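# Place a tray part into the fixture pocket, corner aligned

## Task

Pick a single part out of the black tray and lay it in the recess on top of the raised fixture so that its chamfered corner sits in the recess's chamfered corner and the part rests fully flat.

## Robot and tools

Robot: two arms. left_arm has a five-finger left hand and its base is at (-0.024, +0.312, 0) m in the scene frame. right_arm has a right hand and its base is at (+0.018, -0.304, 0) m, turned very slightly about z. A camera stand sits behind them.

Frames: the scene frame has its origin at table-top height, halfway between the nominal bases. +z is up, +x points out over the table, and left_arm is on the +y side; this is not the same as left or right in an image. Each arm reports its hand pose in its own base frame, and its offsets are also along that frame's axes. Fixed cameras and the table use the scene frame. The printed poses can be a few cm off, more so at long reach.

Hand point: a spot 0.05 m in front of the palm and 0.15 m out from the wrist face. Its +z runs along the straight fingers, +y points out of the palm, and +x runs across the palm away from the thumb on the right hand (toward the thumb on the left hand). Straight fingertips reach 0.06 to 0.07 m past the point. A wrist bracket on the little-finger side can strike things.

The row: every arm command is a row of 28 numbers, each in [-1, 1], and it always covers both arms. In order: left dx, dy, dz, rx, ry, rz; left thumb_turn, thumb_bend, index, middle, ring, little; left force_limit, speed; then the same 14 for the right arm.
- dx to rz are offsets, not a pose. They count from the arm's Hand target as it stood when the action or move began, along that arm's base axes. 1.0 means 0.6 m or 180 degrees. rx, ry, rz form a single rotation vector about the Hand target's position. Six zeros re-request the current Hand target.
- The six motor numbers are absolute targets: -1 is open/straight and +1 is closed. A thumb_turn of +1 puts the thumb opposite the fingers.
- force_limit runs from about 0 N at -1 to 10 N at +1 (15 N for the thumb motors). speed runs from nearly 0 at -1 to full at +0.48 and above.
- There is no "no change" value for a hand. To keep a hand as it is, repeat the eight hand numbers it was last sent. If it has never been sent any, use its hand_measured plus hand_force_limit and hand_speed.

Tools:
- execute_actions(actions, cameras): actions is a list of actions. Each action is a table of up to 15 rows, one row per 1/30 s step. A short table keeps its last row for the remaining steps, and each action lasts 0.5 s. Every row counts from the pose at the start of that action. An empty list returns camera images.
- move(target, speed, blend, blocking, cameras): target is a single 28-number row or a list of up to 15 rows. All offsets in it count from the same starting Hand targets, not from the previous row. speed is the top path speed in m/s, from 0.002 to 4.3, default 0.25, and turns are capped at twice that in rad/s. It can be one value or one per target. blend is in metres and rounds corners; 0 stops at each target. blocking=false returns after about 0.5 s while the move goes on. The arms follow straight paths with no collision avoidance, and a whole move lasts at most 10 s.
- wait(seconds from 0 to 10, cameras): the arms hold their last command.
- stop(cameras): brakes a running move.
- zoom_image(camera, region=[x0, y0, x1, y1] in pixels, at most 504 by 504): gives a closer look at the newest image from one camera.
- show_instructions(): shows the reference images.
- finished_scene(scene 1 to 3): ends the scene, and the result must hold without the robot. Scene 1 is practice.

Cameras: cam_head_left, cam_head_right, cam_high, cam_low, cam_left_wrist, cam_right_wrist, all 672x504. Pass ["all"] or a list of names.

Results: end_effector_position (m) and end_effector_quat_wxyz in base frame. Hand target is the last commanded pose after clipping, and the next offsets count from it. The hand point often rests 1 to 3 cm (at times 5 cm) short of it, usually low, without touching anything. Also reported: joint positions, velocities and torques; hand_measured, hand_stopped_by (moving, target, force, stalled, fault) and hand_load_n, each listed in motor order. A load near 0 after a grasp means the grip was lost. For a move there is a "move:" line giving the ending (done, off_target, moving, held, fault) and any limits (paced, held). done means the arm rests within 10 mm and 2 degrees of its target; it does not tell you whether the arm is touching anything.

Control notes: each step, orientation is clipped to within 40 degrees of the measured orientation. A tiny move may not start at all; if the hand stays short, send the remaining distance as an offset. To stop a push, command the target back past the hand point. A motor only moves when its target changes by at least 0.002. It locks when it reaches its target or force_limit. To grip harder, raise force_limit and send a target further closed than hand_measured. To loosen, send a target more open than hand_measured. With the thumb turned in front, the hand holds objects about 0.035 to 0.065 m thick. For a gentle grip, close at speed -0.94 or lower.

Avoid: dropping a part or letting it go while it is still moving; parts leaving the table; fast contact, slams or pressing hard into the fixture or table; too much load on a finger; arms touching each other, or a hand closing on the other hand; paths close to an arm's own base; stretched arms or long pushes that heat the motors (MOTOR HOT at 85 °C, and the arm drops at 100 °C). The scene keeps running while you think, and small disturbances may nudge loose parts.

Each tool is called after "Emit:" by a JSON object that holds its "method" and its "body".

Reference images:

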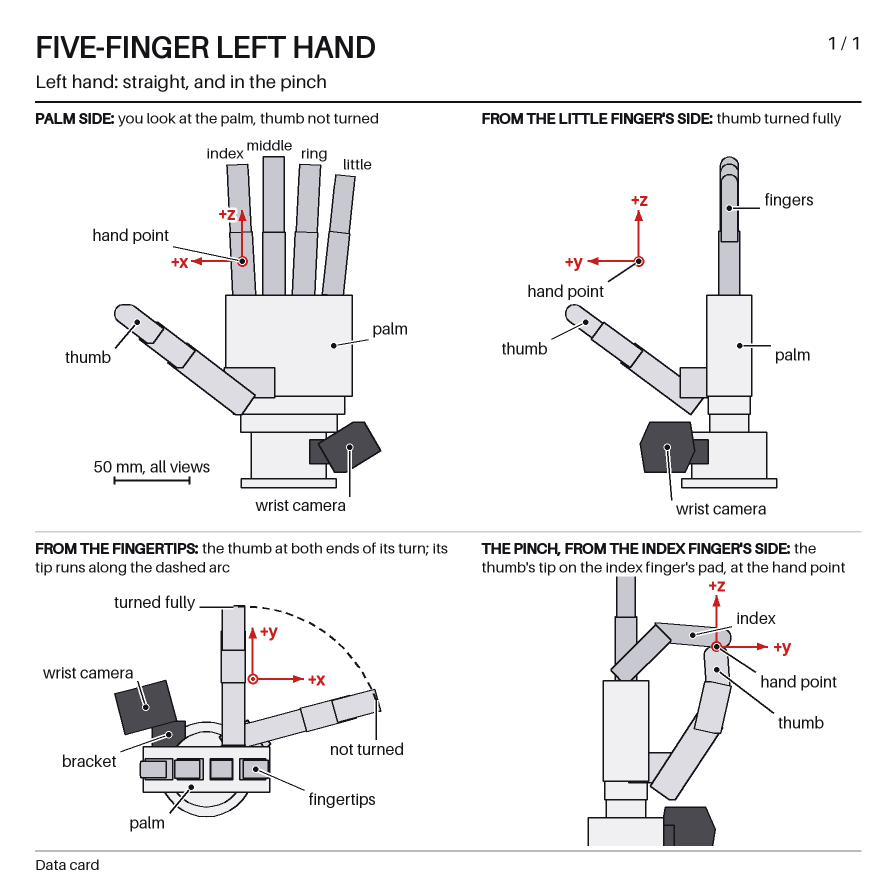

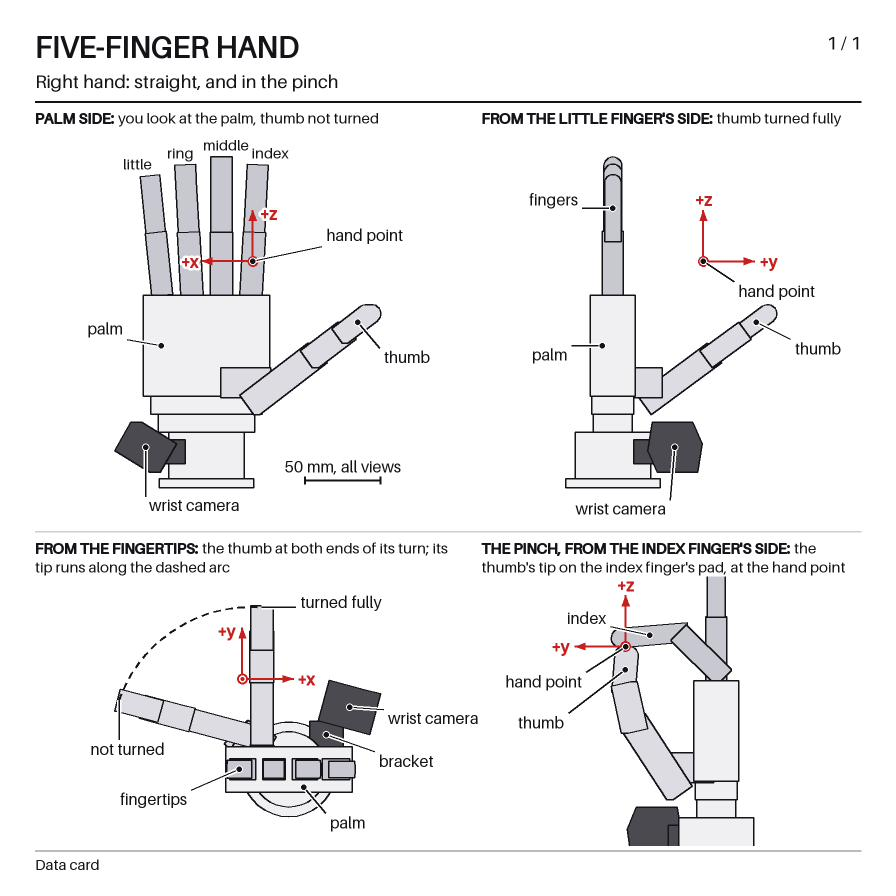

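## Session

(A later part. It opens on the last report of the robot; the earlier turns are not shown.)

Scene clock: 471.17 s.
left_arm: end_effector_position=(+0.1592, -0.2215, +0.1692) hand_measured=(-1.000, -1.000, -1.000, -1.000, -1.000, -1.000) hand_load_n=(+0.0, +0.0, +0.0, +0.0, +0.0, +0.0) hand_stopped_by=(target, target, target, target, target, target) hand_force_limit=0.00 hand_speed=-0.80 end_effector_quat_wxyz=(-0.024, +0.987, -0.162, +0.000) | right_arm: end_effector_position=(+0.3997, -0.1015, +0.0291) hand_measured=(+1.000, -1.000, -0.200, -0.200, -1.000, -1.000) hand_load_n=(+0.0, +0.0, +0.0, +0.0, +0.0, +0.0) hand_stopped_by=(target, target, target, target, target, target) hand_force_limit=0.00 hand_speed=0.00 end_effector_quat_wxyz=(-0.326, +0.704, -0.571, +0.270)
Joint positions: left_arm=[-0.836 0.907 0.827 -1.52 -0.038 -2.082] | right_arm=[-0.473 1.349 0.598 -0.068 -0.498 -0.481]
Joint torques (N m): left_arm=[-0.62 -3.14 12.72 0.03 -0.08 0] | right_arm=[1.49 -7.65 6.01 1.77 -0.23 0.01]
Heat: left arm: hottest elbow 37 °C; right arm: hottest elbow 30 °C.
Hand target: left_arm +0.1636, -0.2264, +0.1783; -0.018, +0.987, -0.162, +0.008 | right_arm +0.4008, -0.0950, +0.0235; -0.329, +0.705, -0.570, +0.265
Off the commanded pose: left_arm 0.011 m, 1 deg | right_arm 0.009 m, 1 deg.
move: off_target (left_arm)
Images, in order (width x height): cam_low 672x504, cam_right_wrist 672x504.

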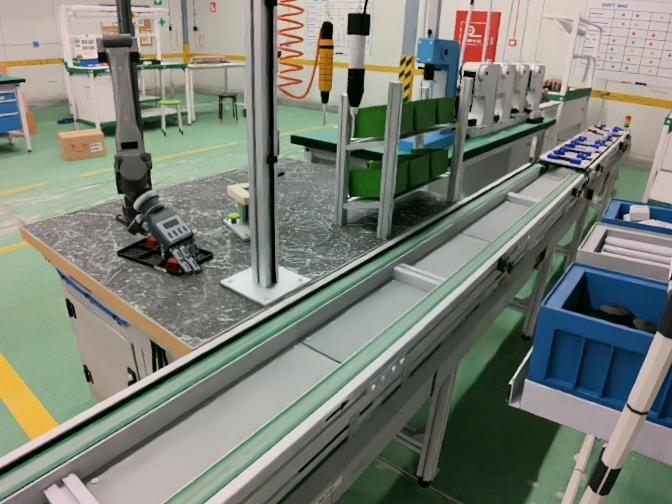

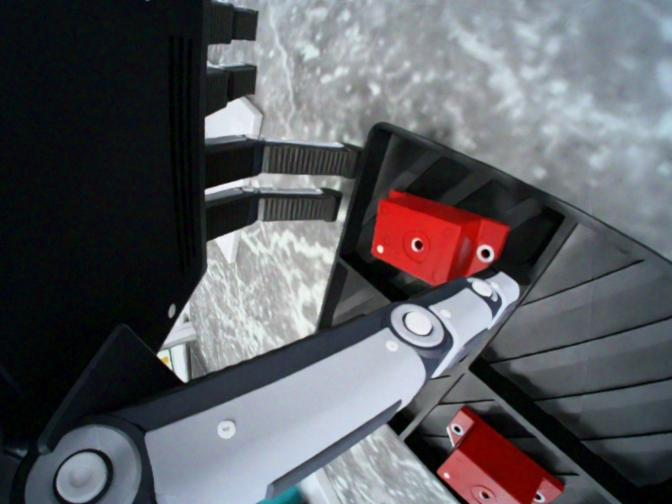

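Emit:
{"method": "execute_actions", "body": {"actions": [[[0,0,0,0,0,0,-1,-1,-1,-1,-1,-1,0,-0.8, 0,0,0,0,0,0,1,-0.72,-0.05,-0.05,-1,-1,-0.5,-0.7]]], "cameras": ["cam_right_wrist"]}}

Emit:
{"method": "zoom_image", "body": {"camera": "cam_right_wrist", "region": [200, 50, 572, 329]}}

Scene clock: 495.47 s.
left_arm: end_effector_position=(+0.1592, -0.2215, +0.1692) hand_measured=(-1.000, -1.000, -1.000, -1.000, -1.000, -1.000) hand_load_n=(+0.0, +0.0, +0.0, +0.0, +0.0, +0.0) hand_stopped_by=(target, target, target, target, target, target) hand_force_limit=0.00 hand_speed=-0.80 end_effector_quat_wxyz=(-0.024, +0.987, -0.162, +0.000) | right_arm: end_effector_position=(+0.3995, -0.1010, +0.0284) hand_measured=(+1.000, -0.720, -0.050, -0.050, -1.000, -1.000) hand_load_n=(+0.0, +0.0, +0.0, +0.5, +0.0, -0.5) hand_stopped_by=(target, target, target, target, target, target) hand_force_limit=-0.50 hand_speed=-0.70 end_effector_quat_wxyz=(-0.326, +0.704, -0.571, +0.269)
Joint positions: left_arm=[-0.836 0.907 0.827 -1.52 -0.038 -2.082] | right_arm=[-0.472 1.35 0.597 -0.065 -0.497 -0.48]
Joint torques (N m): left_arm=[-0.62 -3.19 12.72 0.02 -0.08 0] | right_arm=[1.26 -7.65 6.04 1.85 -0.25 0.02]
Motor temperatures (°C): left_arm=[22 24 37 23 21 21] | right_arm=[21 25 29 23 23 23]
Heat: left arm: hottest elbow 37 °C; right arm: hottest elbow 29 °C.
Hand target: left_arm +0.1636, -0.2264, +0.1783; -0.018, +0.987, -0.162, +0.008 | right_arm +0.4006, -0.0949, +0.0233; -0.329, +0.705, -0.570, +0.265
Off the commanded pose: left_arm 0.011 m, 1 deg | right_arm 0.008 m, 1 deg.
Step readings (end_effector_position of left_arm | right_arm):
0: (+0.1592, -0.2215, +0.1692) | (+0.3997, -0.1015, +0.0292)
1: (+0.1592, -0.2215, +0.1692) | (+0.3997, -0.1015, +0.0292)
2: (+0.1592, -0.2215, +0.1692) | (+0.3997, -0.1015, +0.0292)
4: (+0.1592, -0.2215, +0.1692) | (+0.3997, -0.1015, +0.0292)
8: (+0.1592, -0.2215, +0.1692) | (+0.3997, -0.1013, +0.0288)
15: (+0.1592, -0.2215, +0.1692) | (+0.3995, -0.1010, +0.0284)
Images, in order (width x height): cam_right_wrist 672x504.

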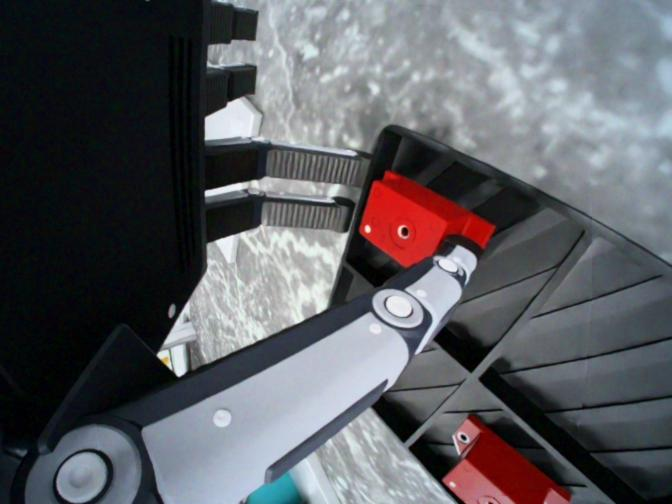

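Scaled by 1.355 from the camera's 672x504 image, which has a finer 960x720 frame.

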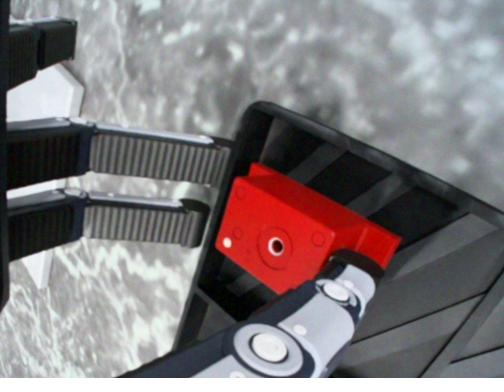

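Emit:
{"method": "execute_actions", "body": {"actions": [[[0,0,0,0,0,0,-1,-1,-1,-1,-1,-1,0,-0.8, 0,0,0,0,0,0,1,-0.72,0.5,0.5,-1,-1,-0.5,-0.93]],[[0,0,0,0,0,0,-1,-1,-1,-1,-1,-1,0,-0.8, 0,0,0,0,0,0,1,-0.72,0.5,0.5,-1,-1,-0.5,-0.93]],[[0,0,0,0,0,0,-1,-1,-1,-1,-1,-1,0,-0.8, 0,0,0,0,0,0,1,-0.72,0.5,0.5,-1,-1,-0.5,-0.93]],[[0,0,0,0,0,0,-1,-1,-1,-1,-1,-1,0,-0.8, 0,0,0,0,0,0,1,-0.72,0.5,0.5,-1,-1,-0.5,-0.93]]], "cameras": ["cam_right_wrist"]}}

Emit:
{"method": "zoom_image", "body": {"camera": "cam_right_wrist", "region": [200, 50, 572, 329]}}

Scene clock: 519.50 s.
left_arm: end_effector_position=(+0.1592, -0.2215, +0.1692) hand_measured=(-1.000, -1.000, -1.000, -1.000, -1.000, -1.000) hand_load_n=(+0.0, +0.0, +0.0, +0.0, +0.0, +0.0) hand_stopped_by=(target, target, target, target, target, target) hand_force_limit=0.00 hand_speed=-0.80 end_effector_quat_wxyz=(-0.024, +0.987, -0.162, +0.000) | right_arm: end_effector_position=(+0.3994, -0.1008, +0.0282) hand_measured=(+1.000, -0.722, +0.014, -0.020, -1.000, -1.000) hand_load_n=(+1.0, +3.0, +2.0, +1.5, +0.0, +0.0) hand_stopped_by=(target, target, force, force, target, target) hand_force_limit=-0.50 hand_speed=-0.93 end_effector_quat_wxyz=(-0.327, +0.702, -0.573, +0.268)
Joint positions: left_arm=[-0.836 0.907 0.827 -1.52 -0.038 -2.082] | right_arm=[-0.472 1.351 0.597 -0.065 -0.497 -0.475]
Joint torques (N m): left_arm=[-0.56 -3.19 12.72 0.03 -0.08 0] | right_arm=[1.49 -7.77 6.02 1.87 -0.25 -0.03]
Heat: left arm: hottest elbow 37 °C; right arm: hottest elbow 30 °C.
Hand target: left_arm +0.1636, -0.2264, +0.1783; -0.018, +0.987, -0.162, +0.008 | right_arm +0.4005, -0.0949, +0.0233; -0.329, +0.705, -0.570, +0.265
Off the commanded pose: left_arm 0.011 m, 1 deg | right_arm 0.008 m, 1 deg.
Step readings (end_effector_position of left_arm | right_arm):
0: (+0.1592, -0.2215, +0.1692) | (+0.3995, -0.1010, +0.0284)
1: (+0.1592, -0.2215, +0.1692) | (+0.3995, -0.1010, +0.0284)
2: (+0.1592, -0.2215, +0.1692) | (+0.3995, -0.1010, +0.0284)
4: (+0.1592, -0.2215, +0.1692) | (+0.3995, -0.1010, +0.0284)
8: (+0.1592, -0.2215, +0.1692) | (+0.3994, -0.1011, +0.0280)
15: (+0.1592, -0.2215, +0.1692) | (+0.3994, -0.1009, +0.0281)
16: (+0.1592, -0.2215, +0.1692) | (+0.3994, -0.1008, +0.0281)
17: (+0.1592, -0.2215, +0.1692) | (+0.3994, -0.1008, +0.0281)
19: (+0.1592, -0.2215, +0.1692) | (+0.3994, -0.1008, +0.0281)
23: (+0.1592, -0.2215, +0.1692) | (+0.3994, -0.1008, +0.0281)
30: (+0.1592, -0.2215, +0.1692) | (+0.3994, -0.1008, +0.0282)
31: (+0.1592, -0.2215, +0.1692) | (+0.3994, -0.1008, +0.0282)
32: (+0.1592, -0.2215, +0.1692) | (+0.3994, -0.1008, +0.0282)
34: (+0.1592, -0.2215, +0.1692) | (+0.3994, -0.1008, +0.0282)
38: (+0.1592, -0.2215, +0.1692) | (+0.3994, -0.1008, +0.0282)
45: (+0.1592, -0.2215, +0.1692) | (+0.3994, -0.1008, +0.0282)
46: (+0.1592, -0.2215, +0.1692) | (+0.3994, -0.1008, +0.0282)
47: (+0.1592, -0.2215, +0.1692) | (+0.3994, -0.1008, +0.0282)
49: (+0.1592, -0.2215, +0.1692) | (+0.3994, -0.1008, +0.0282)
53: (+0.1592, -0.2215, +0.1692) | (+0.3994, -0.1008, +0.0282)
60: (+0.1592, -0.2215, +0.1692) | (+0.3994, -0.1008, +0.0282)
Images, in order (width x height): cam_right_wrist 672x504.

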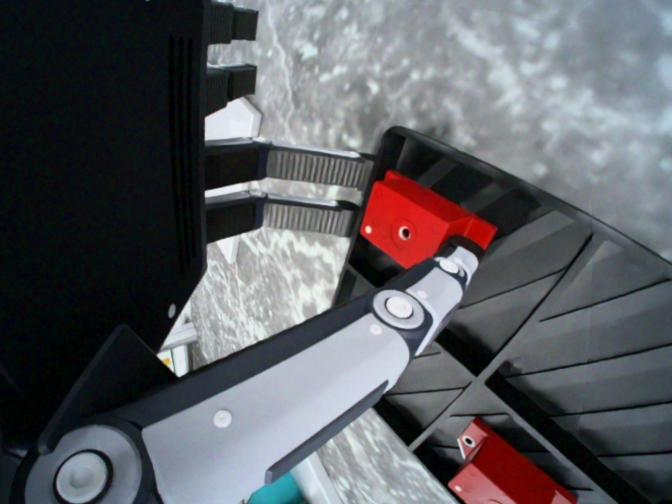

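Scaled by 1.355 from the camera's 672x504 image, which has a finer 960x720 frame.

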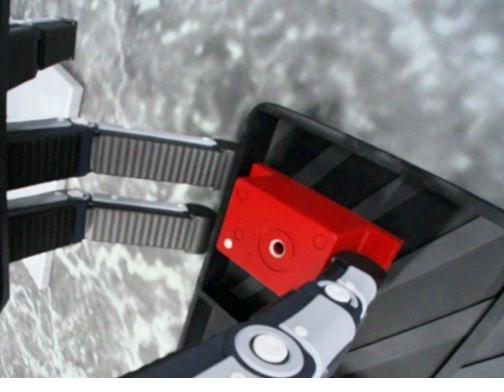

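Emit:
{"method": "zoom_image", "body": {"camera": "cam_right_wrist", "region": [310, 120, 430, 240]}}

Emit:
{"method": "execute_actions", "body": {"actions": []}}

Emit:
{"method": "zoom_image", "body": {"camera": "cam_low", "region": [110, 190, 230, 286]}}

Emit:
{"method": "zoom_image", "body": {"camera": "cam_left_wrist", "region": [60, 360, 260, 504]}}

Scaled by 4.200 from the camera's 672x504 image, which has a finer 960x720 frame.

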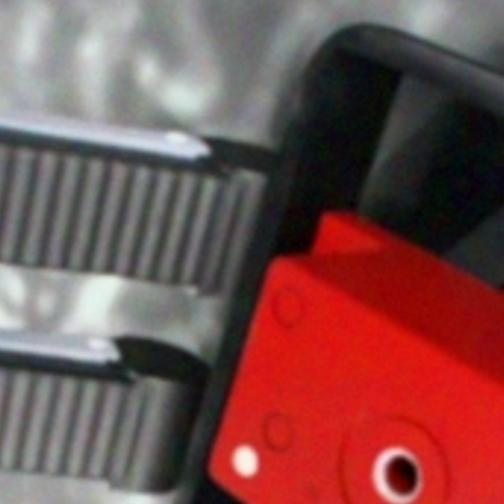

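Scene clock: 569.50 s.
left_arm: end_effector_position=(+0.1592, -0.2215, +0.1692) hand_measured=(-1.000, -1.000, -1.000, -1.000, -1.000, -1.000) hand_load_n=(+0.0, +0.0, +0.0, +0.0, +0.0, +0.0) hand_stopped_by=(target, target, target, target, target, target) hand_force_limit=0.00 hand_speed=-0.80 end_effector_quat_wxyz=(-0.024, +0.987, -0.162, +0.000) | right_arm: end_effector_position=(+0.3994, -0.1008, +0.0282) hand_measured=(+1.000, -0.722, +0.014, -0.020, -1.000, -1.000) hand_load_n=(+1.0, +3.0, +2.5, +1.5, +0.0, +0.0) hand_stopped_by=(target, target, force, force, target, target) hand_force_limit=-0.50 hand_speed=-0.93 end_effector_quat_wxyz=(-0.327, +0.702, -0.573, +0.268)
Joint positions: left_arm=[-0.836 0.907 0.827 -1.52 -0.038 -2.082] | right_arm=[-0.472 1.351 0.597 -0.065 -0.497 -0.475]
Joint velocities: within noise
Joint torques (N m): left_arm=[-0.62 -3.14 12.74 0.02 -0.08 0] | right_arm=[1.55 -7.71 6.05 1.84 -0.25 -0.01]
Motor temperatures (°C): left_arm=[22 24 37 23 21 21] | right_arm=[21 25 30 23 23 22]
Heat: left arm: hottest elbow 37 °C; right arm: hottest elbow 30 °C.
Hand target: left_arm +0.1636, -0.2264, +0.1783; -0.018, +0.987, -0.162, +0.008 | right_arm +0.4005, -0.0949, +0.0233; -0.329, +0.705, -0.570, +0.265
Off the commanded pose: left_arm 0.011 m, 1 deg | right_arm 0.008 m, 1 deg.

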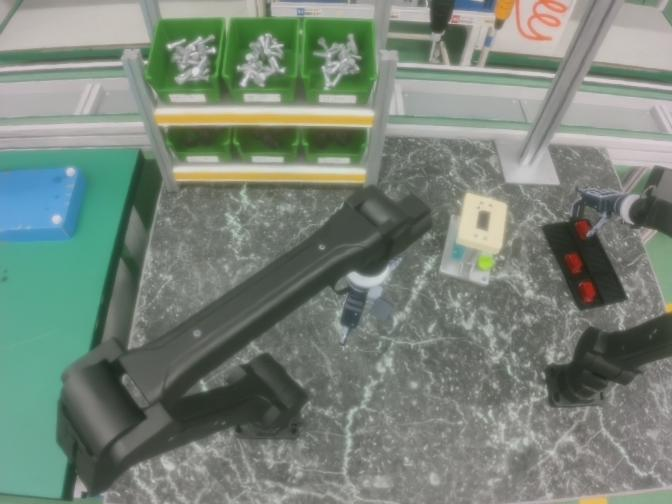

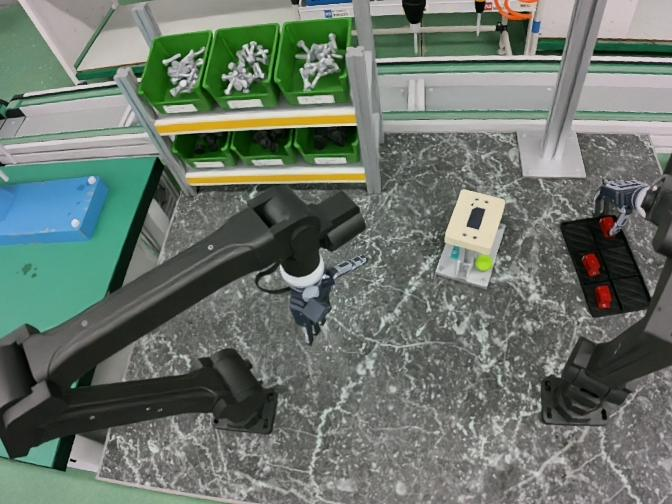

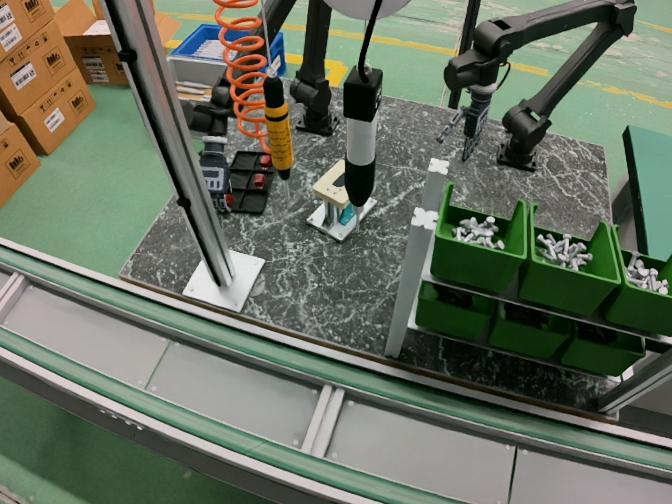

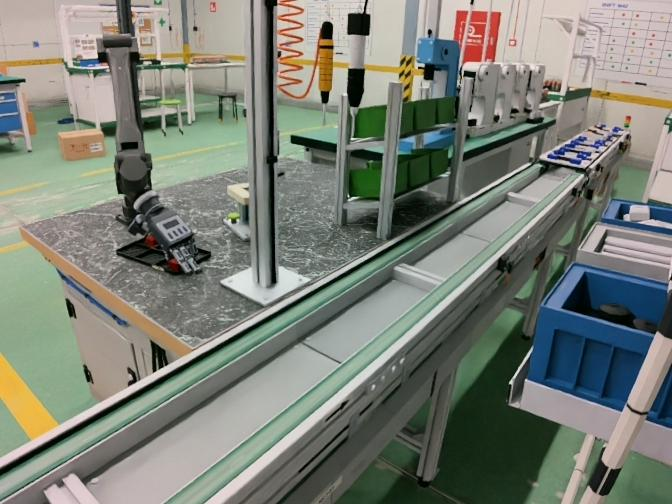

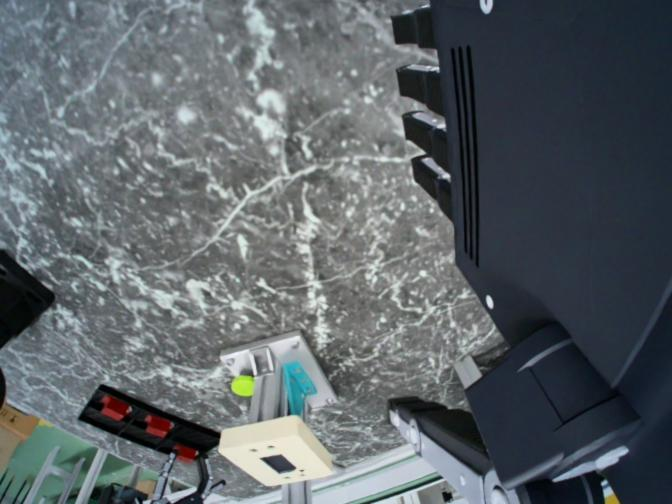

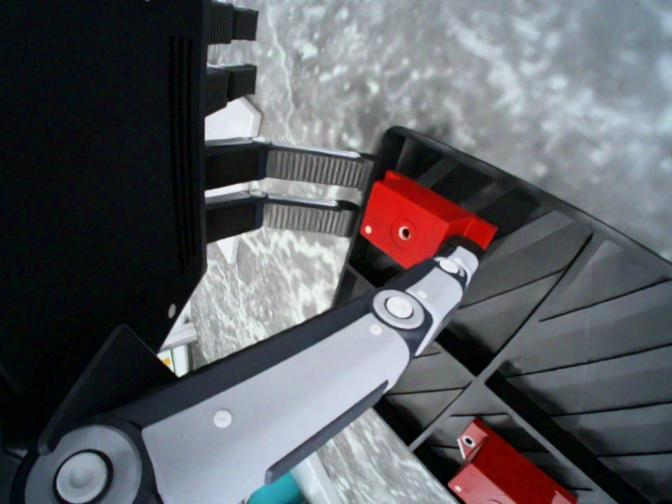

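Scaled by 4.200 from the camera's 672x504 image, which has a finer 960x720 frame.

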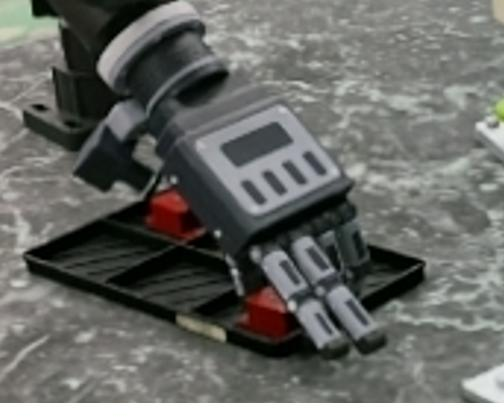

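Scaled by 2.520 from the camera's 672x504 image, which has a finer 960x720 frame.

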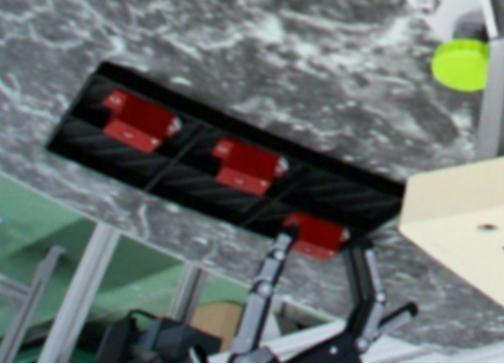

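Emit:
{"method": "move", "body": {"target": [[0,0,0,0,0,0,-1,-1,-1,-1,-1,-1,0,-0.8, 0,0,0,0,0,0,1,-1,-0.1,-0.1,-1,-1,-0.5,0],[0,0,0,0,0,0,-1,-1,-1,-1,-1,-1,0,-0.8, 0,0,0.018,0,0,0,1,-1,-0.1,-0.1,-1,-1,-0.5,0],[0,0,0,0,0,0,-1,-1,-1,-1,-1,-1,0,-0.8, -0.0265,-0.006,0.018,0,0,0,1,-1,-0.1,-0.1,-1,-1,-0.5,0]], "speed": 0.05, "cameras": ["cam_right_wrist","cam_left_wrist"]}}

Emit:
{"method": "zoom_image", "body": {"camera": "cam_right_wrist", "region": [200, 50, 572, 329]}}

Emit:
{"method": "zoom_image", "body": {"camera": "cam_left_wrist", "region": [60, 360, 260, 504]}}

Scene clock: 602.27 s.
left_arm: end_effector_position=(+0.1592, -0.2215, +0.1692) hand_measured=(-1.000, -1.000, -1.000, -1.000, -1.000, -1.000) hand_load_n=(+0.0, +0.0, +0.0, +0.0, +0.0, +0.0) hand_stopped_by=(target, target, target, target, target, target) hand_force_limit=0.00 hand_speed=-0.80 end_effector_quat_wxyz=(-0.024, +0.987, -0.162, +0.000) | right_arm: end_effector_position=(+0.3898, -0.0946, +0.0309) hand_measured=(+1.000, -1.000, -0.100, -0.100, -1.000, -1.000) hand_load_n=(+0.0, +0.0, +0.0, +0.5, +0.0, +0.0) hand_stopped_by=(target, target, target, target, target, target) hand_force_limit=-0.50 hand_speed=0.00 end_effector_quat_wxyz=(-0.330, +0.706, -0.569, +0.261)
Joint positions: left_arm=[-0.836 0.907 0.827 -1.52 -0.038 -2.082] | right_arm=[-0.475 1.321 0.581 -0.094 -0.513 -0.487]
Joint torques (N m): left_arm=[-0.56 -3.14 12.71 0.02 -0.08 0] | right_arm=[-0.38 -9.93 6.09 0.72 -0.44 -0.18]
Heat: left arm: hottest elbow 37 °C; right arm: hottest elbow 30 °C.
Hand target: left_arm +0.1636, -0.2264, +0.1783; -0.018, +0.987, -0.162, +0.008 | right_arm +0.3848, -0.0986, +0.0343; -0.329, +0.705, -0.570, +0.265
Off the commanded pose: left_arm 0.011 m, 1 deg | right_arm 0.007 m, 0 deg.
move: off_target (left_arm)
Images, in order (width x height): cam_left_wrist 672x504, cam_right_wrist 672x504.

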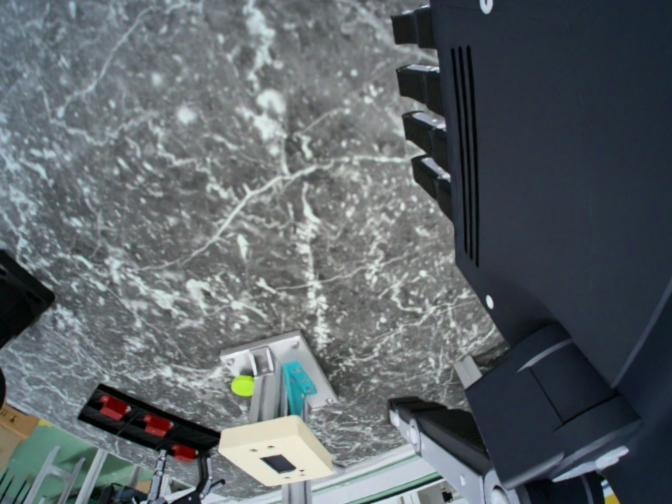

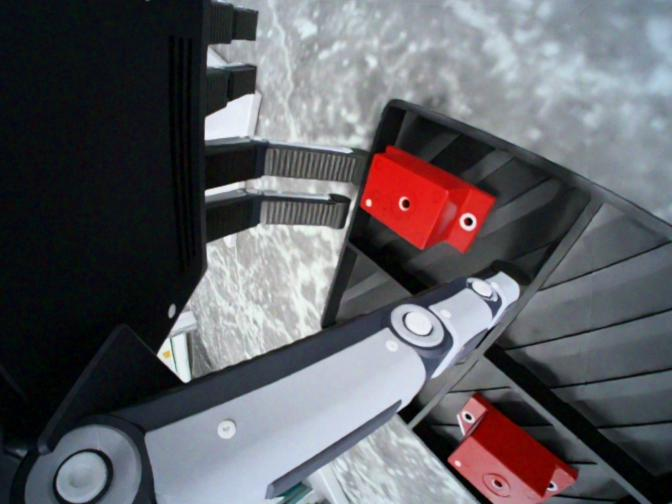

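Scaled by 1.355 from the camera's 672x504 image, which has a finer 960x720 frame.

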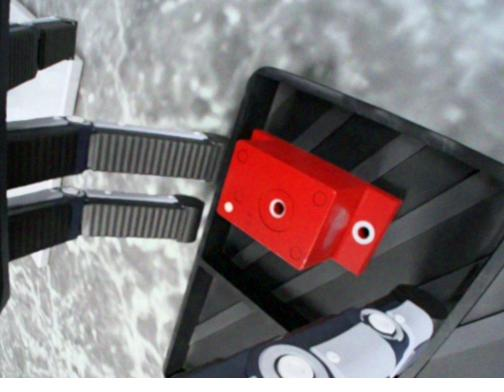

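Scaled by 2.520 from the camera's 672x504 image, which has a finer 960x720 frame.

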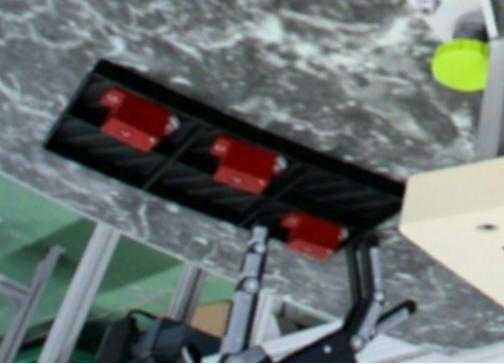

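Emit:
{"method": "move", "body": {"target": [[0,0,0,0,0,0,-1,-1,-1,-1,-1,-1,0,-0.8, 0.02,0,0.0,0,0,0,1,-1,-0.1,-0.1,-1,-1,-0.5,0],[0,0,0,0,0,0,-1,-1,-1,-1,-1,-1,0,-0.8, 0.02,0,0.03,0,0,0,1,-1,-0.1,-0.1,-1,-1,-0.5,0]], "speed": 0.05, "cameras": ["cam_right_wrist","cam_left_wrist"]}}

Emit:
{"method": "zoom_image", "body": {"camera": "cam_right_wrist", "region": [200, 50, 572, 329]}}

Emit:
{"method": "zoom_image", "body": {"camera": "cam_left_wrist", "region": [60, 360, 260, 504]}}

Scene clock: 630.07 s.
left_arm: end_effector_position=(+0.1592, -0.2215, +0.1692) hand_measured=(-1.000, -1.000, -1.000, -1.000, -1.000, -1.000) hand_load_n=(+0.0, +0.0, +0.0, +0.0, +0.0, +0.0) hand_stopped_by=(target, target, target, target, target, target) hand_force_limit=0.00 hand_speed=-0.80 end_effector_quat_wxyz=(-0.024, +0.987, -0.162, +0.000) | right_arm: end_effector_position=(+0.3795, -0.0905, +0.0297) hand_measured=(+1.000, -1.000, -0.100, -0.100, -1.000, -1.000) hand_load_n=(+0.0, +0.0, +0.0, +0.5, +0.0, +0.0) hand_stopped_by=(target, target, target, target, target, target) hand_force_limit=-0.50 hand_speed=0.00 end_effector_quat_wxyz=(-0.324, +0.707, -0.579, +0.244)
Joint positions: left_arm=[-0.836 0.907 0.827 -1.52 -0.038 -2.082] | right_arm=[-0.475 1.306 0.581 -0.151 -0.507 -0.487]
Joint torques (N m): left_arm=[-0.62 -3.14 12.72 0.02 -0.09 0] | right_arm=[0.38 -9.82 9.73 0.65 -0.27 -0.04]
Heat: left arm: hottest elbow 37 °C; right arm: hottest elbow 29 °C.
Hand target: left_arm +0.1636, -0.2264, +0.1783; -0.018, +0.987, -0.162, +0.008 | right_arm +0.3968, -0.0986, +0.0522; -0.329, +0.705, -0.570, +0.265
Off the commanded pose: left_arm 0.011 m, 1 deg | right_arm 0.029 m, 3 deg.
move: off_target (left_arm, right_arm)
Images, in order (width x height): cam_left_wrist 672x504, cam_right_wrist 672x504.

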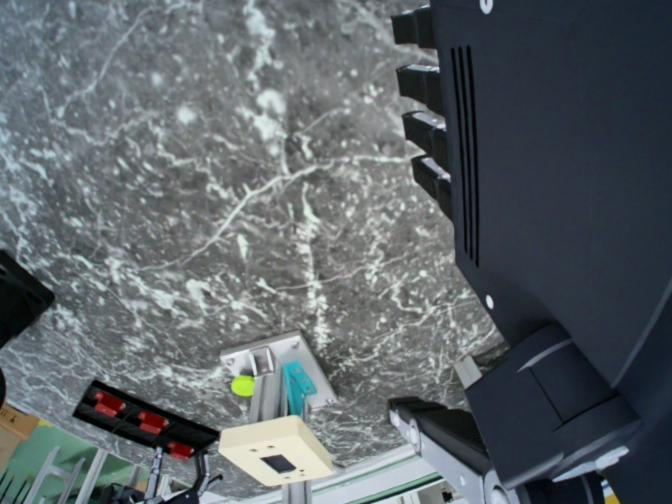

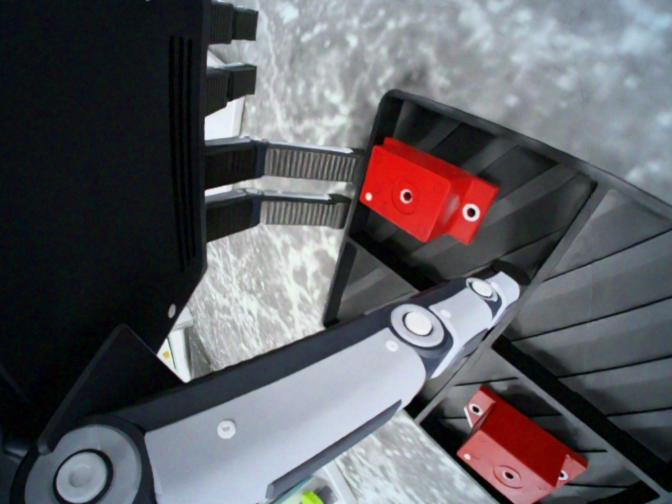

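Scaled by 1.355 from the camera's 672x504 image, which has a finer 960x720 frame.

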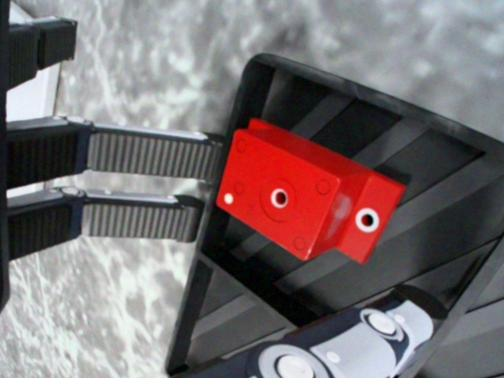

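Scaled by 2.520 from the camera's 672x504 image, which has a finer 960x720 frame.

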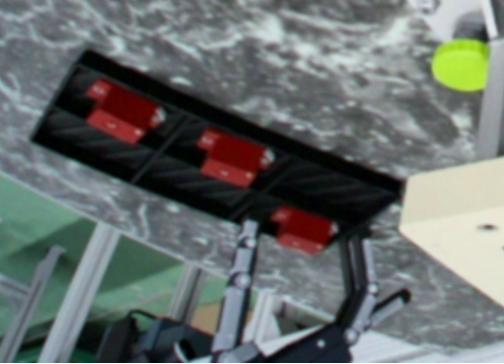

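Emit:
{"method": "move", "body": {"target": [0,0,0,0,0,0,-1,-1,-1,-1,-1,-1,0,-0.8, 0,0,0.02,0,0,0,1,-1,-0.1,-0.1,-1,-1,-0.5,0], "speed": 0.1, "cameras": ["cam_right_wrist","cam_left_wrist"]}}

Scene clock: 643.10 s.
left_arm: end_effector_position=(+0.1592, -0.2215, +0.1692) hand_measured=(-1.000, -1.000, -1.000, -1.000, -1.000, -1.000) hand_load_n=(+0.0, +0.0, +0.0, +0.0, +0.0, +0.0) hand_stopped_by=(target, target, target, target, target, target) hand_force_limit=0.00 hand_speed=-0.80 end_effector_quat_wxyz=(-0.024, +0.987, -0.162, +0.000) | right_arm: end_effector_position=(+0.3750, -0.0882, +0.0379) hand_measured=(+1.000, -1.000, -0.100, -0.100, -1.000, -1.000) hand_load_n=(+0.0, +0.5, +0.0, +0.0, +0.0, +0.0) hand_stopped_by=(target, target, target, target, target, target) hand_force_limit=-0.50 hand_speed=0.00 end_effector_quat_wxyz=(-0.323, +0.708, -0.581, +0.240)
Joint positions: left_arm=[-0.836 0.907 0.827 -1.52 -0.038 -2.082] | right_arm=[-0.475 1.276 0.587 -0.197 -0.507 -0.487]
Joint torques (N m): left_arm=[-0.62 -3.14 12.74 0.03 -0.08 0] | right_arm=[0.5 -9.41 10.74 0.72 -0.29 -0.03]
Heat: left arm: hottest elbow 38 °C; right arm: hottest elbow 30 °C.
Hand target: left_arm +0.1636, -0.2264, +0.1783; -0.018, +0.987, -0.162, +0.008 | right_arm +0.3968, -0.0986, +0.0643; -0.329, +0.705, -0.570, +0.265
Off the commanded pose: left_arm 0.011 m, 1 deg | right_arm 0.036 m, 3 deg.
move: off_target (left_arm, right_arm)
Images, in order (width x height): cam_left_wrist 672x504, cam_right_wrist 672x504.

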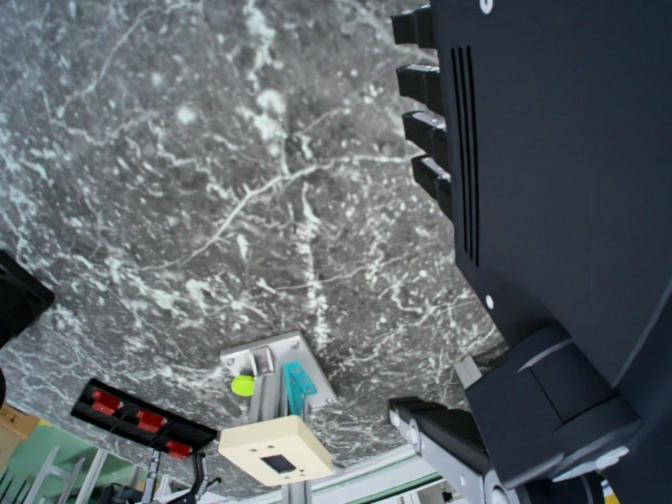

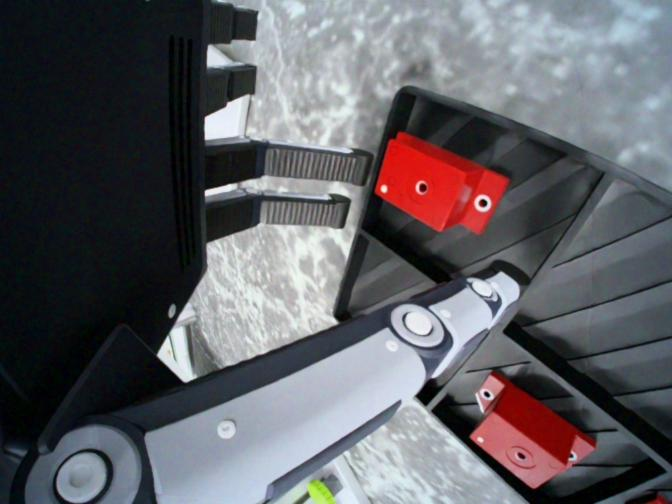

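Emit:
{"method": "move", "body": {"target": [[0,0,0,0,0,0,-1,-1,-1,-1,-1,-1,0,-0.8, -0.022,0.0,0.05,0,0,0,1,-1,-0.1,-0.1,-1,-1,-0.5,0],[0,0,0,0,0,0,-1,-1,-1,-1,-1,-1,0,-0.8, -0.022,-0.0127,0.0267,0,0,0,1,-1,-0.1,-0.1,-1,-1,-0.5,0]], "speed": 0.1, "cameras": ["cam_right_wrist","cam_left_wrist"]}}

Emit:
{"method": "zoom_image", "body": {"camera": "cam_right_wrist", "region": [200, 50, 572, 329]}}

Scene clock: 674.80 s.
left_arm: end_effector_position=(+0.1592, -0.2215, +0.1692) hand_measured=(-1.000, -1.000, -1.000, -1.000, -1.000, -1.000) hand_load_n=(+0.0, +0.0, +0.0, +0.0, +0.0, +0.0) hand_stopped_by=(target, target, target, target, target, target) hand_force_limit=0.00 hand_speed=-0.80 end_effector_quat_wxyz=(-0.024, +0.987, -0.162, +0.000) | right_arm: end_effector_position=(+0.3648, -0.0903, +0.0655) hand_measured=(+1.000, -1.000, -0.100, -0.100, -1.000, -1.000) hand_load_n=(+0.0, +0.0, +0.0, +0.0, +0.0, +0.0) hand_stopped_by=(target, target, target, target, target, target) hand_force_limit=-0.50 hand_speed=0.00 end_effector_quat_wxyz=(-0.326, +0.707, -0.580, +0.241)
Joint positions: left_arm=[-0.836 0.907 0.827 -1.52 -0.038 -2.082] | right_arm=[-0.5 1.191 0.607 -0.307 -0.529 -0.506]
Joint torques (N m): left_arm=[-0.62 -3.14 12.72 0.02 -0.08 0] | right_arm=[-0.67 -6.01 10.44 1.76 -0.47 -0.22]
Heat: left arm: hottest elbow 38 °C; right arm: hottest elbow 32 °C.
Hand target: left_arm +0.1636, -0.2264, +0.1783; -0.018, +0.987, -0.162, +0.008 | right_arm +0.3836, -0.1063, +0.0803; -0.328, +0.705, -0.570, +0.265
Off the commanded pose: left_arm 0.011 m, 1 deg | right_arm 0.029 m, 3 deg.
move: off_target (left_arm, right_arm)
Images, in order (width x height): cam_left_wrist 672x504, cam_right_wrist 672x504.

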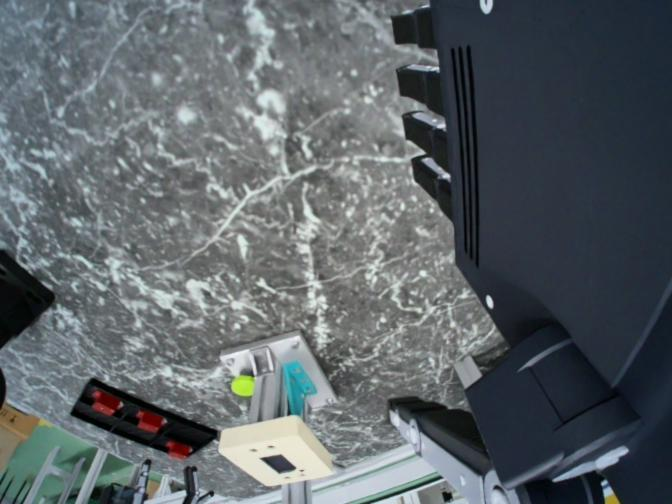

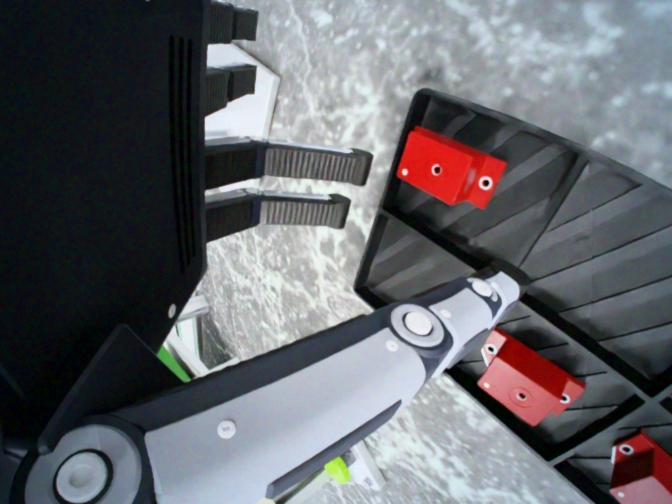

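Scaled by 1.355 from the camera's 672x504 image, which has a finer 960x720 frame.

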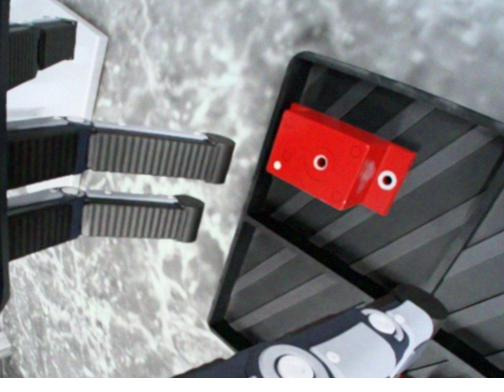

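Emit:
{"method": "move", "body": {"target": [0,0,0,0,0,0,-1,-1,-1,-1,-1,-1,0,-0.8, 0.0,0.0,0.0,0,0,0,1,-1,-0.1,-0.1,-1,-1,-0.5,0], "speed": 0.1, "cameras": ["cam_right_wrist"]}}

Emit:
{"method": "zoom_image", "body": {"camera": "cam_right_wrist", "region": [200, 50, 572, 329]}}

Scene clock: 685.33 s.
left_arm: end_effector_position=(+0.1592, -0.2215, +0.1692) hand_measured=(-1.000, -1.000, -1.000, -1.000, -1.000, -1.000) hand_load_n=(+0.0, +0.0, +0.0, +0.0, +0.0, +0.0) hand_stopped_by=(target, target, target, target, target, target) hand_force_limit=0.00 hand_speed=-0.80 end_effector_quat_wxyz=(-0.024, +0.987, -0.162, +0.000) | right_arm: end_effector_position=(+0.3649, -0.0903, +0.0655) hand_measured=(+1.000, -1.000, -0.100, -0.100, -1.000, -1.000) hand_load_n=(+0.0, +0.0, -0.5, +0.0, +0.0, +0.0) hand_stopped_by=(target, target, target, target, target, target) hand_force_limit=-0.50 hand_speed=0.00 end_effector_quat_wxyz=(-0.326, +0.707, -0.579, +0.241)
Joint positions: left_arm=[-0.836 0.907 0.827 -1.52 -0.038 -2.082] | right_arm=[-0.5 1.191 0.607 -0.307 -0.529 -0.507]
Joint torques (N m): left_arm=[-0.56 -3.08 12.72 0.02 -0.08 0] | right_arm=[-0.5 -6.36 10.45 1.78 -0.48 -0.21]
Heat: left arm: hottest elbow 38 °C; right arm: hottest elbow 34 °C.
Hand target: left_arm +0.1636, -0.2264, +0.1783; -0.018, +0.987, -0.162, +0.008 | right_arm +0.3836, -0.1062, +0.0803; -0.329, +0.705, -0.570, +0.265
Off the commanded pose: left_arm 0.011 m, 1 deg | right_arm 0.029 m, 3 deg.
move: off_target (left_arm, right_arm)
Images, in order (width x height): cam_right_wrist 672x504.

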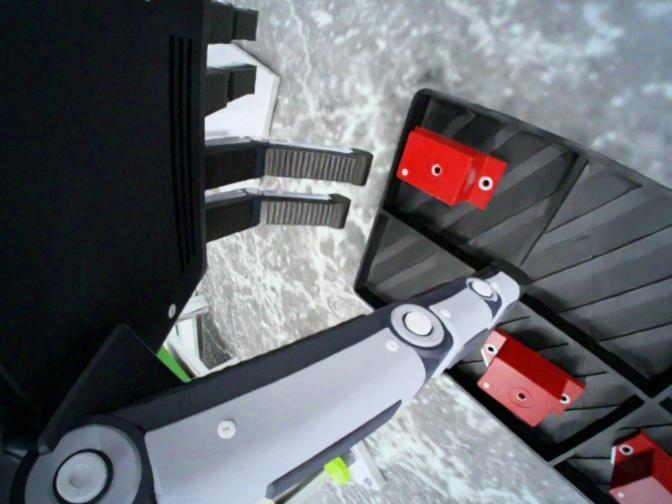

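Scaled by 1.355 from the camera's 672x504 image, which has a finer 960x720 frame.

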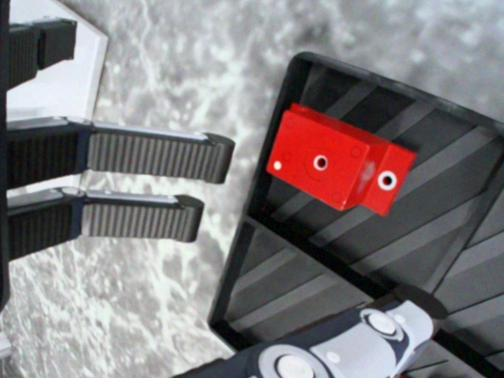

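Emit:
{"method": "move", "body": {"target": [0,0,0,0,0,0,-1,-1,-1,-1,-1,-1,0,-0.8, -0.146,0.127,0.0167,0,0,0,1,-0.8,-0.1,-0.1,-1,-1,-0.5,0], "speed": 0.15, "cameras": ["cam_right_wrist","cam_left_wrist"]}}

Emit:
{"method": "zoom_image", "body": {"camera": "cam_right_wrist", "region": [300, 80, 672, 359]}}

Emit:
{"method": "zoom_image", "body": {"camera": "cam_left_wrist", "region": [60, 360, 260, 504]}}

Scene clock: 753.93 s.
left_arm: end_effector_position=(+0.1592, -0.2215, +0.1692) hand_measured=(-1.000, -1.000, -1.000, -1.000, -1.000, -1.000) hand_load_n=(+0.5, +0.0, +0.0, +0.0, +0.0, +0.0) hand_stopped_by=(target, target, target, target, target, target) hand_force_limit=0.00 hand_speed=-0.80 end_effector_quat_wxyz=(-0.024, +0.987, -0.162, +0.000) | right_arm: end_effector_position=(+0.2981, -0.0359, +0.0896) hand_measured=(+1.000, -0.800, -0.100, -0.100, -1.000, -1.000) hand_load_n=(+0.0, +0.0, +0.0, +0.0, +0.0, +0.0) hand_stopped_by=(target, target, target, target, target, target) hand_force_limit=-0.50 hand_speed=0.00 end_effector_quat_wxyz=(-0.326, +0.704, -0.571, +0.269)
Joint positions: left_arm=[-0.836 0.907 0.827 -1.52 -0.038 -2.082] | right_arm=[-0.417 0.798 0.436 -0.437 -0.459 -0.435]
Joint torques (N m): left_arm=[-0.62 -3.14 12.72 0.02 -0.08 0] | right_arm=[1.38 -3.96 7.79 1.01 -0.21 0.02]
Motor temperatures (°C): left_arm=[22 23 38 23 21 21] | right_arm=[21 24 37 23 23 22]
Heat: left arm: hottest elbow 38 °C; right arm: hottest elbow 37 °C.
Hand target: left_arm +0.1636, -0.2264, +0.1783; -0.018, +0.987, -0.162, +0.008 | right_arm +0.2959, -0.0299, +0.0903; -0.329, +0.705, -0.570, +0.265
Off the commanded pose: left_arm 0.011 m, 1 deg | right_arm 0.006 m, 1 deg.
move: off_target (left_arm)
Images, in order (width x height): cam_left_wrist 672x504, cam_right_wrist 672x504.

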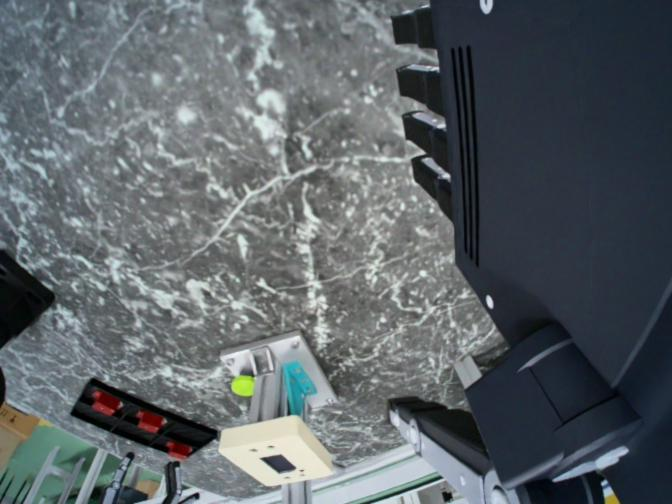

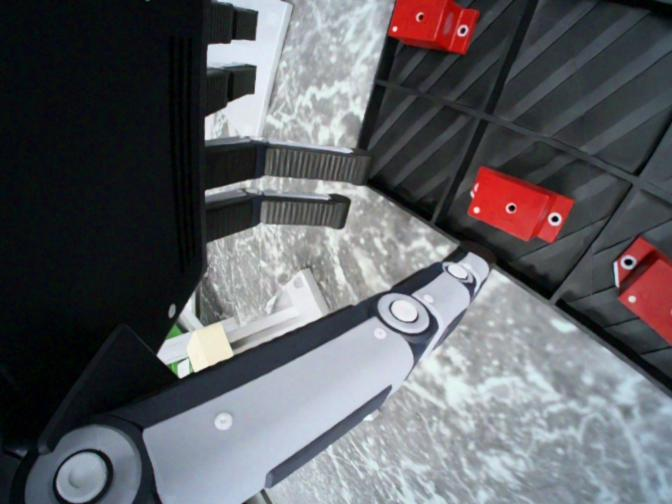

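Scaled by 1.355 from the camera's 672x504 image, which has a finer 960x720 frame.

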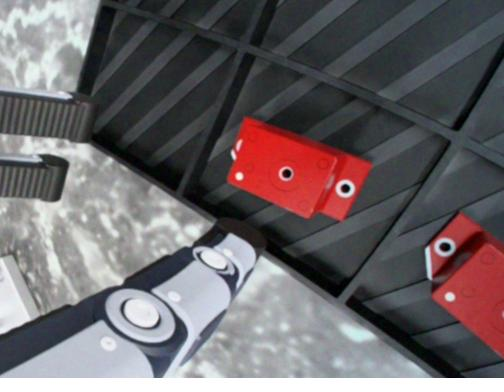

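Scaled by 2.520 from the camera's 672x504 image, which has a finer 960x720 frame.

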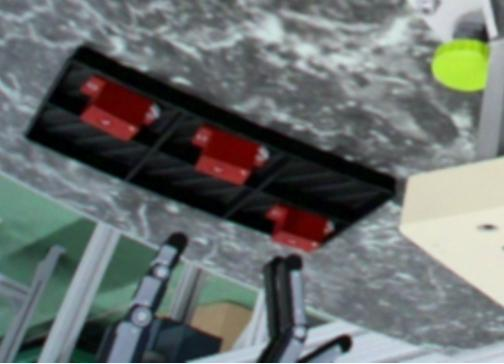

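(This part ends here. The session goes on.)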